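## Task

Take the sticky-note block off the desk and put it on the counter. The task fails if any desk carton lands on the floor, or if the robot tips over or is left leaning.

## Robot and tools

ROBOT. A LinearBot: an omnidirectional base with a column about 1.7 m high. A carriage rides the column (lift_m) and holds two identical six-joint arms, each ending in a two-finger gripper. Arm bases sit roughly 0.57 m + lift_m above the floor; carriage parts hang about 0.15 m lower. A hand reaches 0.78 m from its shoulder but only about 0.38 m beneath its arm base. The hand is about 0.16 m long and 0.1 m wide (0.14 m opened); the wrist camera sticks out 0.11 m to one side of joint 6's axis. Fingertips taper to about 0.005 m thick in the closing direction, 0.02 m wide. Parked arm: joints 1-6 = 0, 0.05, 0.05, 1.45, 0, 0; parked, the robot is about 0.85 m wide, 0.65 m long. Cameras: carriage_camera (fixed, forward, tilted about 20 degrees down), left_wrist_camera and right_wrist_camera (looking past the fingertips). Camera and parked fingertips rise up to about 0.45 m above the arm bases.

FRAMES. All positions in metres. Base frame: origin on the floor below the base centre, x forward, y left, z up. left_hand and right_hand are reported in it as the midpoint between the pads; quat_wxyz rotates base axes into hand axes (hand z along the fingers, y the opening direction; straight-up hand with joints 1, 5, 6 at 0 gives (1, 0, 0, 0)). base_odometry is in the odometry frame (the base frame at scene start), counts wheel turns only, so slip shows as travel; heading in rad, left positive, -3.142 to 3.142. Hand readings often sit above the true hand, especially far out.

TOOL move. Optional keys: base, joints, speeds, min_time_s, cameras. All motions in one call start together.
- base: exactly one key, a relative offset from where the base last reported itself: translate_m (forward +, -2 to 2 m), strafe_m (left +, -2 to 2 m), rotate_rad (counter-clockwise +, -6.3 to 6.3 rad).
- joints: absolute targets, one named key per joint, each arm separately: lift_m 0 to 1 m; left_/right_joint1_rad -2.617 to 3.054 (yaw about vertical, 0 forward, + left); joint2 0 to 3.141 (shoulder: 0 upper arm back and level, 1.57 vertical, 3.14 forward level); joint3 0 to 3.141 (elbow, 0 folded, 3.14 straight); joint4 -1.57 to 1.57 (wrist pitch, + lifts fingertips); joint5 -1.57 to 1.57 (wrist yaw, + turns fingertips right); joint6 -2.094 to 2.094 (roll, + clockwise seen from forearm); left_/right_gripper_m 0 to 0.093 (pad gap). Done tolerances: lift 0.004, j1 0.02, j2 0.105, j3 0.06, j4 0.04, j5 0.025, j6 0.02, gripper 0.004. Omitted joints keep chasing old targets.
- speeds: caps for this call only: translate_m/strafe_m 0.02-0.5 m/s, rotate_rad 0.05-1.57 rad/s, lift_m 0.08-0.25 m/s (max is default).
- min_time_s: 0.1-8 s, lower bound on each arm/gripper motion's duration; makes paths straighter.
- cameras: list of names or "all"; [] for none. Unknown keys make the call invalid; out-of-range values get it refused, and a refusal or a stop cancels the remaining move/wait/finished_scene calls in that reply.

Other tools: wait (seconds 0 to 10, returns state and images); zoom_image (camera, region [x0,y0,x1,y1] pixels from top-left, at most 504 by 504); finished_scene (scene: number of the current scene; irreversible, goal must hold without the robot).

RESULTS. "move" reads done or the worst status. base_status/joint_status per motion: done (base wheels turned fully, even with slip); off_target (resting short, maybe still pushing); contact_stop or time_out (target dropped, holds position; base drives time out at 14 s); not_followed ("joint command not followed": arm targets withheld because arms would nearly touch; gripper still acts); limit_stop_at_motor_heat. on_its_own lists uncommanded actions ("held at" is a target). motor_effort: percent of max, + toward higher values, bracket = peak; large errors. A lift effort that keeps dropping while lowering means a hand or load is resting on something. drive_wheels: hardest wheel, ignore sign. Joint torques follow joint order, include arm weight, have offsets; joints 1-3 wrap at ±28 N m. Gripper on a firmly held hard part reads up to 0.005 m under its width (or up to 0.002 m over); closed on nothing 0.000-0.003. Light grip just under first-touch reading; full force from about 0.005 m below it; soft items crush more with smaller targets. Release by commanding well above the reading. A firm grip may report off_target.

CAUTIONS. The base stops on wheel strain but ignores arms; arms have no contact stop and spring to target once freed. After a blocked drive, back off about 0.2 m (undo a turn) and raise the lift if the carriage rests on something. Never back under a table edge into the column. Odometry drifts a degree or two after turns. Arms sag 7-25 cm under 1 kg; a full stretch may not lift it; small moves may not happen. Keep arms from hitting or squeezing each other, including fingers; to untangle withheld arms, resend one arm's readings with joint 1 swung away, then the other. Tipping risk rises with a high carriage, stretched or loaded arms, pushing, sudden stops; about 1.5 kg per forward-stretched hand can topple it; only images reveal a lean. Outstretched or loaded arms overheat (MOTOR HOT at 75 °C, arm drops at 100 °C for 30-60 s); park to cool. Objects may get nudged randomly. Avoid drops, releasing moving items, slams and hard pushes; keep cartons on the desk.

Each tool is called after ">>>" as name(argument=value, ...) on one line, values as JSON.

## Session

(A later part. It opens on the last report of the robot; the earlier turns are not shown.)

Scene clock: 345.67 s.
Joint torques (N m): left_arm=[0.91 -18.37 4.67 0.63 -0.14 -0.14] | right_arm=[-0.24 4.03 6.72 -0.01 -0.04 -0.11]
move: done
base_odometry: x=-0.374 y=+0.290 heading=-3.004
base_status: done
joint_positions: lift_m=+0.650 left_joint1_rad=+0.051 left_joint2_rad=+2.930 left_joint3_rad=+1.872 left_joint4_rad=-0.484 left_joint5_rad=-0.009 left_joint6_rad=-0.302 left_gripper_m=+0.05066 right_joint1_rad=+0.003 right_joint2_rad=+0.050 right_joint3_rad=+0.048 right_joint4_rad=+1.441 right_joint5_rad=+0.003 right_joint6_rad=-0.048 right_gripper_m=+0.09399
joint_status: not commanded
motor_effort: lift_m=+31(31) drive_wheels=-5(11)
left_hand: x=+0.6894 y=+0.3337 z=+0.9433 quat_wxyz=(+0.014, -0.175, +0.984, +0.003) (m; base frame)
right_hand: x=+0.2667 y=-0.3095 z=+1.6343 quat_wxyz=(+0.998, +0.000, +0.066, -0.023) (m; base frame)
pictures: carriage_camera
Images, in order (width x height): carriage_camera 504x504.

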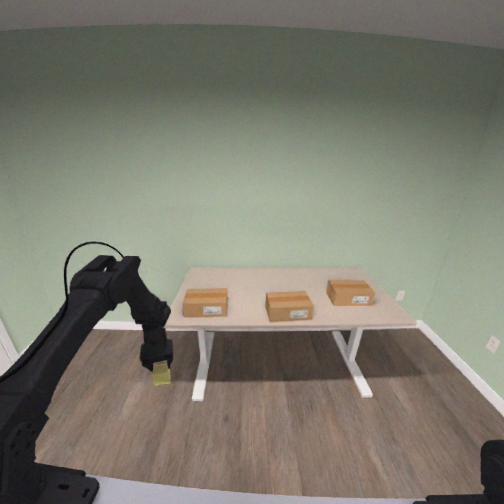

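>>> move(base={"rotate_rad": 3.124}, joints={"lift_m": 0.72}, speeds={"rotate_rad": 1.0}, cameras=["carriage_camera"])

>>> move(base={"translate_m": 1.4}, speeds={"translate_m": 0.4}, cameras=["carriage_camera", "left_wrist_camera"])

Scene clock: 355.53 s.
Joint torques (N m): left_arm=[0.34 -18.15 4.62 0.57 -0.14 -0.13] | right_arm=[-0.28 4.07 6.71 -0.03 -0.05 -0.12]
move: done
base_odometry: x=-0.374 y=+0.290 heading=+0.119
base_status: done
joint_positions: lift_m=+0.720 left_joint1_rad=+0.060 left_joint2_rad=+2.929 left_joint3_rad=+1.872 left_joint4_rad=-0.478 left_joint5_rad=-0.009 left_joint6_rad=-0.302 left_gripper_m=+0.05065 right_joint1_rad=+0.003 right_joint2_rad=+0.049 right_joint3_rad=+0.048 right_joint4_rad=+1.441 right_joint5_rad=+0.003 right_joint6_rad=-0.048 right_gripper_m=+0.09400
joint_status: all done
motor_effort: lift_m=+30(38) drive_wheels=+6(18)
left_hand: x=+0.6912 y=+0.3379 z=+1.0139 quat_wxyz=(+0.018, -0.180, +0.984, +0.002) (m; base frame)
right_hand: x=+0.2662 y=-0.3095 z=+1.7044 quat_wxyz=(+0.998, +0.000, +0.065, -0.023) (m; base frame)
pictures: carriage_camera
Images, in order (width x height): carriage_camera 504x504.

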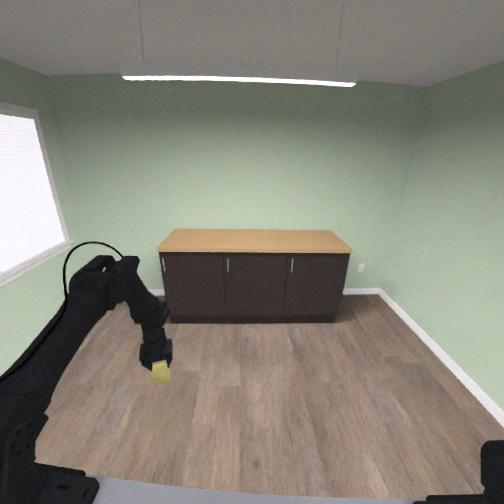

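Scene clock: 361.03 s.
Joint torques (N m): left_arm=[0.27 -18.13 4.64 0.59 -0.15 -0.14] | right_arm=[-0.27 4.12 6.71 -0.04 -0.03 -0.11]
move: done
base_odometry: x=+1.016 y=+0.459 heading=+0.121
base_status: done
joint_positions: lift_m=+0.720 left_joint1_rad=+0.059 left_joint2_rad=+2.929 left_joint3_rad=+1.872 left_joint4_rad=-0.480 left_joint5_rad=-0.009 left_joint6_rad=-0.302 left_gripper_m=+0.05065 right_joint1_rad=+0.003 right_joint2_rad=+0.049 right_joint3_rad=+0.048 right_joint4_rad=+1.444 right_joint5_rad=+0.003 right_joint6_rad=-0.048 right_gripper_m=+0.09400
joint_status: not commanded
motor_effort: lift_m=+30(31) drive_wheels=-13(23)
left_hand: x=+0.6907 y=+0.3377 z=+1.0138 quat_wxyz=(+0.017, -0.180, +0.984, +0.002) (m; base frame)
right_hand: x=+0.2657 y=-0.3095 z=+1.7045 quat_wxyz=(+0.998, +0.000, +0.064, -0.023) (m; base frame)
pictures: carriage_camera, left_wrist_camera
Images, in order (width x height): carriage_camera 504x504, left_wrist_camera 504x504.

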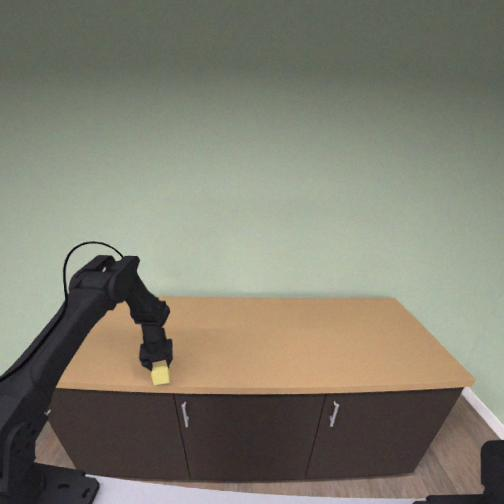

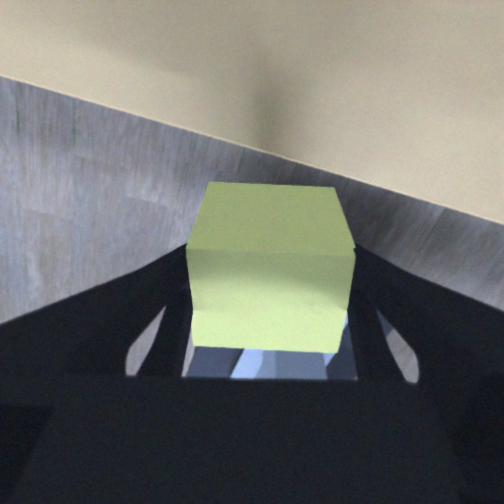

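>>> move(base={"translate_m": 0.3}, speeds={"translate_m": 0.25}, cameras=["carriage_camera", "left_wrist_camera"])

>>> move(joints={"lift_m": 0.66}, cameras=["carriage_camera", "left_wrist_camera"])

Scene clock: 372.43 s.
Joint torques (N m): left_arm=[0.35 -18.13 4.64 0.62 -0.15 -0.14] | right_arm=[-0.32 4.11 6.75 -0.07 -0.03 -0.12]
move: done
base_odometry: x=+1.314 y=+0.496 heading=+0.122
base_status: done
joint_positions: lift_m=+0.720 left_joint1_rad=+0.058 left_joint2_rad=+2.929 left_joint3_rad=+1.872 left_joint4_rad=-0.482 left_joint5_rad=-0.008 left_joint6_rad=-0.302 left_gripper_m=+0.05065 right_joint1_rad=+0.003 right_joint2_rad=+0.049 right_joint3_rad=+0.048 right_joint4_rad=+1.446 right_joint5_rad=+0.003 right_joint6_rad=-0.048 right_gripper_m=+0.09400
joint_status: not commanded
motor_effort: lift_m=+30(31) drive_wheels=-9(18)
left_hand: x=+0.6901 y=+0.3369 z=+1.0138 quat_wxyz=(+0.016, -0.179, +0.984, +0.002) (m; base frame)
right_hand: x=+0.2651 y=-0.3095 z=+1.7046 quat_wxyz=(+0.998, +0.000, +0.063, -0.023) (m; base frame)
pictures: carriage_camera, left_wrist_camera
Images, in order (width x height): carriage_camera 504x504, left_wrist_camera 504x504.

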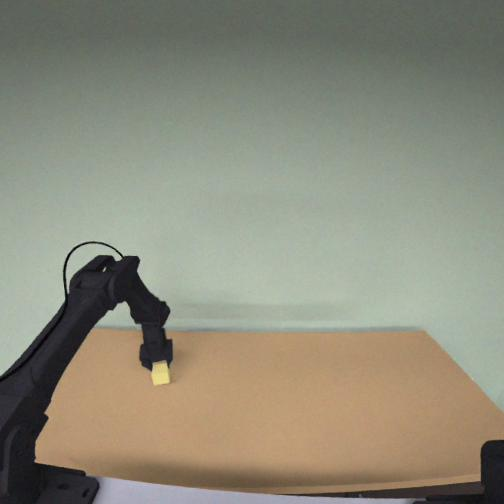

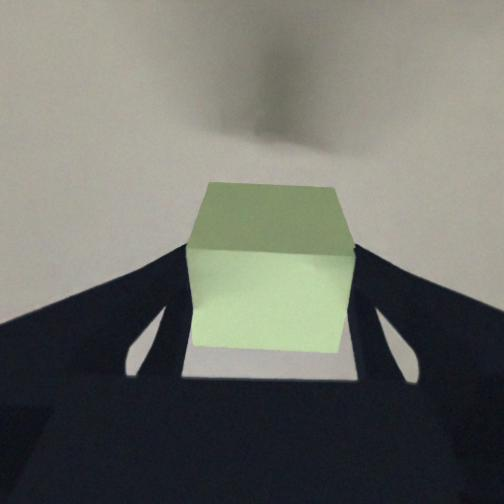

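Scene clock: 373.20 s.
Joint torques (N m): left_arm=[0.49 -17.46 4.83 0.64 -0.15 -0.15] | right_arm=[-0.32 4.11 6.68 -0.09 -0.04 -0.12]
move: done
base_odometry: x=+1.314 y=+0.496 heading=+0.122
base_status: not commanded
joint_positions: lift_m=+0.660 left_joint1_rad=+0.058 left_joint2_rad=+2.922 left_joint3_rad=+1.870 left_joint4_rad=-0.486 left_joint5_rad=-0.008 left_joint6_rad=-0.302 left_gripper_m=+0.05065 right_joint1_rad=+0.003 right_joint2_rad=+0.049 right_joint3_rad=+0.048 right_joint4_rad=+1.446 right_joint5_rad=+0.003 right_joint6_rad=-0.048 right_gripper_m=+0.09400
joint_status: all done
motor_effort: lift_m=+26(29) drive_wheels=+5(11)
left_hand: x=+0.6911 y=+0.3370 z=+0.9570 quat_wxyz=(+0.017, -0.179, +0.984, +0.002) (m; base frame)
right_hand: x=+0.2650 y=-0.3095 z=+1.6449 quat_wxyz=(+0.998, +0.000, +0.063, -0.023) (m; base frame)
pictures: carriage_camera, left_wrist_camera
Images, in order (width x height): carriage_camera 504x504, left_wrist_camera 504x504.

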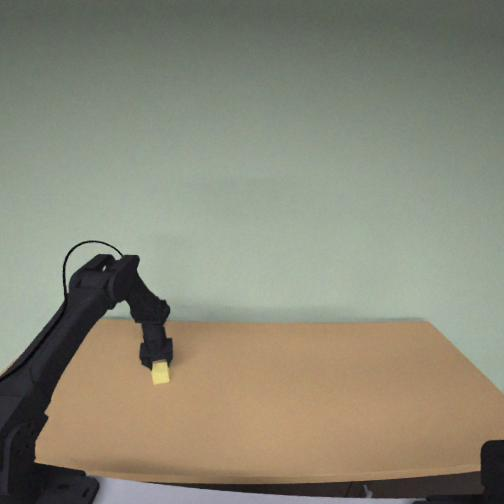

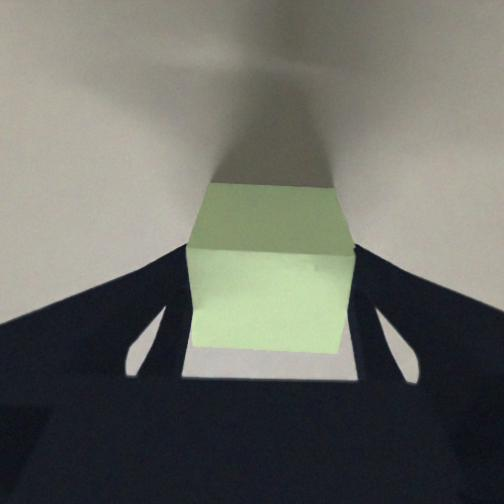

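>>> move(joints={"left_gripper_m": 0.085}, min_time_s=1.0, cameras=["left_wrist_camera"])

>>> move(joints={"lift_m": 0.78}, cameras=["carriage_camera", "left_wrist_camera"])

Scene clock: 379.87 s.
Joint torques (N m): left_arm=[0.38 -17.39 4.85 0.65 -0.15 -0.13] | right_arm=[-0.29 4.14 6.74 -0.09 -0.04 -0.11]
move: done
base_odometry: x=+1.314 y=+0.496 heading=+0.122
base_status: not commanded
joint_positions: lift_m=+0.660 left_joint1_rad=+0.058 left_joint2_rad=+2.922 left_joint3_rad=+1.870 left_joint4_rad=-0.485 left_joint5_rad=-0.008 left_joint6_rad=-0.302 left_gripper_m=+0.08494 right_joint1_rad=+0.003 right_joint2_rad=+0.049 right_joint3_rad=+0.048 right_joint4_rad=+1.446 right_joint5_rad=+0.003 right_joint6_rad=-0.048 right_gripper_m=+0.09400
joint_status: all done
motor_effort: lift_m=+26(27) drive_wheels=+5(8)
left_hand: x=+0.6914 y=+0.3370 z=+0.9570 quat_wxyz=(+0.017, -0.179, +0.984, +0.002) (m; base frame)
right_hand: x=+0.2650 y=-0.3095 z=+1.6449 quat_wxyz=(+0.998, +0.000, +0.063, -0.023) (m; base frame)
pictures: left_wrist_camera
Images, in order (width x height): left_wrist_camera 504x504.

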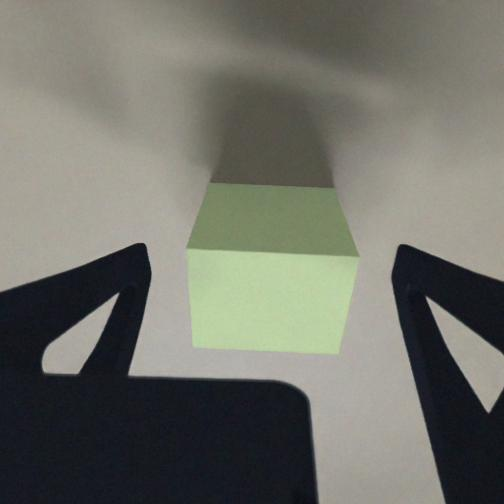

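Scene clock: 380.87 s.
Joint torques (N m): left_arm=[0.42 -17.5 4.83 0.65 -0.14 -0.13] | right_arm=[-0.27 4.08 6.68 -0.09 -0.03 -0.13]
move: done
base_odometry: x=+1.314 y=+0.496 heading=+0.122
base_status: not commanded
joint_positions: lift_m=+0.780 left_joint1_rad=+0.058 left_joint2_rad=+2.922 left_joint3_rad=+1.870 left_joint4_rad=-0.485 left_joint5_rad=-0.008 left_joint6_rad=-0.302 left_gripper_m=+0.08494 right_joint1_rad=+0.003 right_joint2_rad=+0.049 right_joint3_rad=+0.048 right_joint4_rad=+1.446 right_joint5_rad=+0.003 right_joint6_rad=-0.048 right_gripper_m=+0.09400
joint_status: all done
motor_effort: lift_m=+30(38) drive_wheels=+6(9)
left_hand: x=+0.6915 y=+0.3370 z=+1.0766 quat_wxyz=(+0.017, -0.179, +0.984, +0.002) (m; base frame)
right_hand: x=+0.2650 y=-0.3095 z=+1.7646 quat_wxyz=(+0.998, +0.000, +0.063, -0.023) (m; base frame)
pictures: carriage_camera, left_wrist_camera
Images, in order (width x height): carriage_camera 504x504, left_wrist_camera 504x504.

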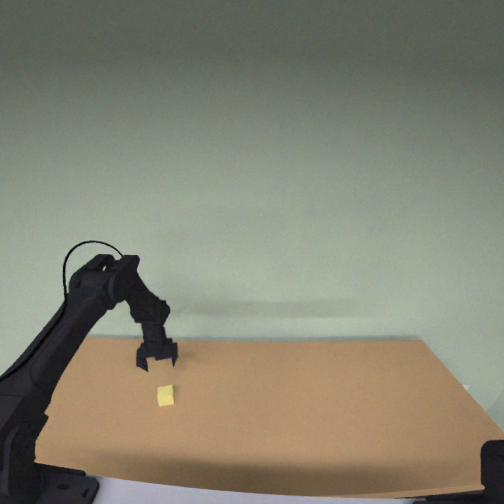

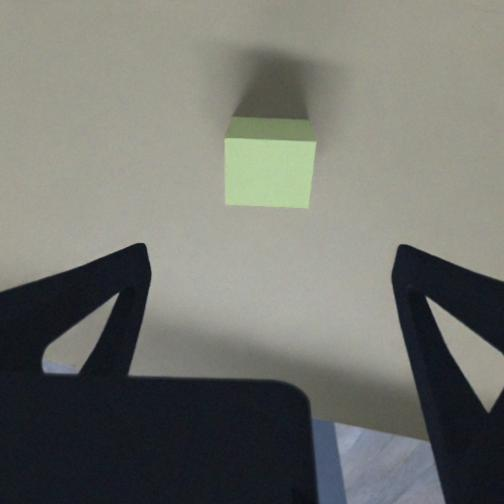

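>>> move(joints={"left_joint1_rad": 0.0, "left_joint2_rad": 2.2, "left_joint3_rad": 2.3, "left_joint4_rad": -1.07, "left_joint6_rad": 0.0, "left_gripper_m": 0.093, "right_joint1_rad": 0.0, "right_joint2_rad": 2.2, "right_joint3_rad": 2.3, "right_joint4_rad": -1.07, "right_joint6_rad": 0.0, "lift_m": 0.79}, min_time_s=2)

Scene clock: 448.77 s.
Joint torques (N m): left_arm=[0.2 -18.11 9.68 1.64 -0.12 0.08] | right_arm=[-0.31 -12.52 10.8 1.46 -0.01 0.02]
move: done
base_odometry: x=+1.314 y=+0.496 heading=+0.122
base_status: not commanded
joint_positions: lift_m=+0.790 left_joint1_rad=+0.005 left_joint2_rad=+2.229 left_joint3_rad=+2.279 left_joint4_rad=-1.051 left_joint5_rad=-0.008 left_joint6_rad=-0.009 left_gripper_m=+0.09292 right_joint1_rad=+0.003 right_joint2_rad=+2.199 right_joint3_rad=+2.272 right_joint4_rad=-1.056 right_joint5_rad=+0.003 right_joint6_rad=-0.014 right_gripper_m=+0.09400
joint_status: all done
motor_effort: lift_m=+31(38) drive_wheels=-9(12)
left_hand: x=+0.7886 y=+0.3133 z=+1.5320 quat_wxyz=(+0.281, -0.008, +0.960, +0.004) (m; base frame)
right_hand: x=+0.7844 y=-0.3079 z=+1.5448 quat_wxyz=(+0.290, -0.008, +0.957, -0.003) (m; base frame)
pictures: carriage_camera, left_wrist_camera, right_wrist_camera
Images, in order (width x height): carriage_camera 504x504, left_wrist_camera 504x504, right_wrist_camera 504x504.

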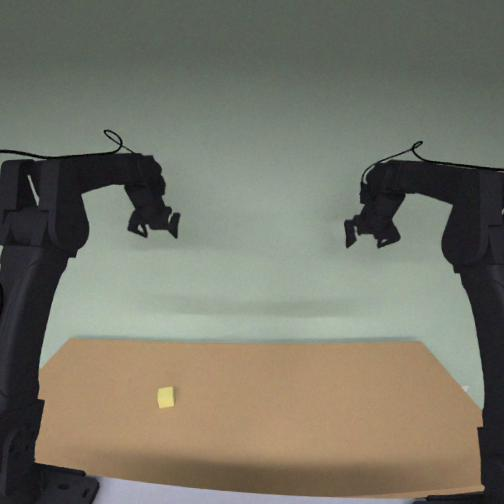

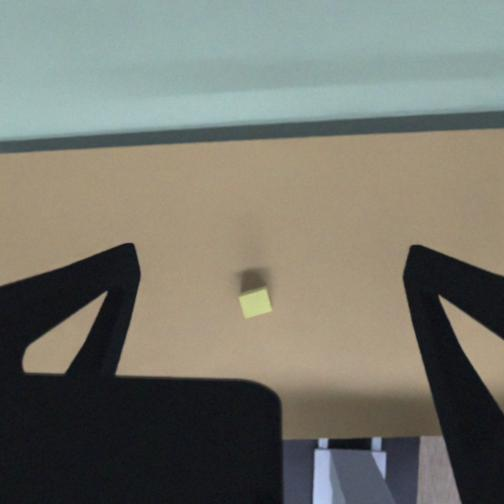

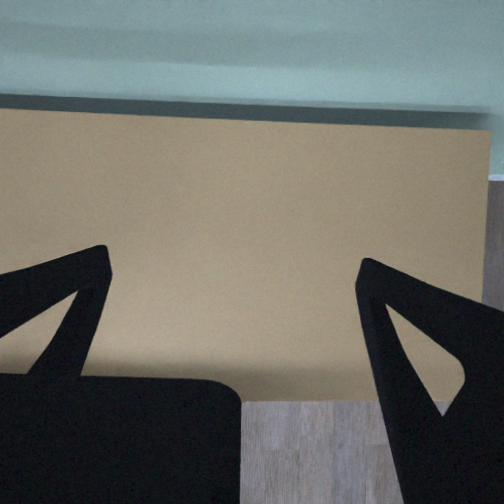

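>>> move(joints={"left_joint1_rad": 0.05, "left_joint2_rad": 2.953, "left_joint3_rad": 1.863, "left_joint4_rad": -0.478, "left_joint6_rad": -0.31}, min_time_s=1.8, cameras=["carriage_camera", "left_wrist_camera"])

Scene clock: 468.13 s.
Joint torques (N m): left_arm=[0.96 -14.8 4.07 0.69 -0.16 -0.19] | right_arm=[-0.29 -12.52 10.71 1.47 -0.03 0.02]
move: done
base_odometry: x=+1.314 y=+0.496 heading=+0.122
base_status: not commanded
joint_positions: lift_m=+0.790 left_joint1_rad=+0.045 left_joint2_rad=+2.935 left_joint3_rad=+1.871 left_joint4_rad=-0.490 left_joint5_rad=-0.008 left_joint6_rad=-0.301 left_gripper_m=+0.09292 right_joint1_rad=+0.003 right_joint2_rad=+2.199 right_joint3_rad=+2.272 right_joint4_rad=-1.058 right_joint5_rad=+0.003 right_joint6_rad=-0.013 right_gripper_m=+0.09400
joint_status: all done
motor_effort: lift_m=+31(31) drive_wheels=-9(11)
left_hand: x=+0.6860 y=+0.3308 z=+1.0810 quat_wxyz=(+0.009, -0.172, +0.985, +0.003) (m; base frame)
right_hand: x=+0.7839 y=-0.3079 z=+1.5444 quat_wxyz=(+0.289, -0.007, +0.957, -0.003) (m; base frame)
pictures: carriage_camera, left_wrist_camera
Images, in order (width x height): carriage_camera 504x504, left_wrist_camera 504x504.

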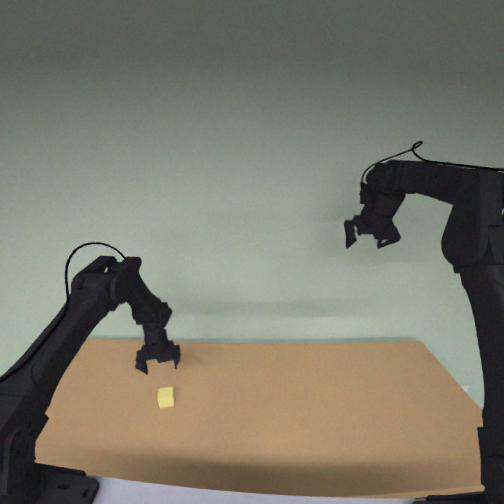

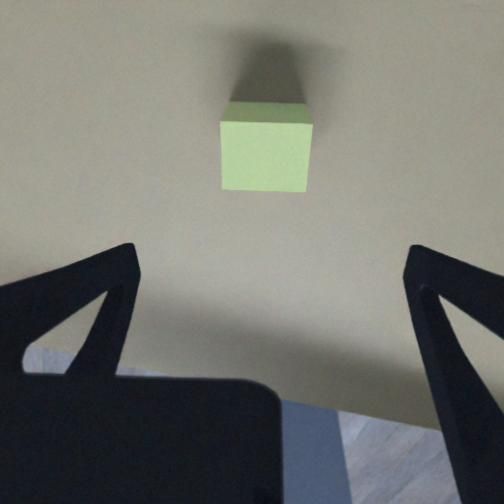

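>>> finished_scene(scene=1)

The scene is finished: the task was done.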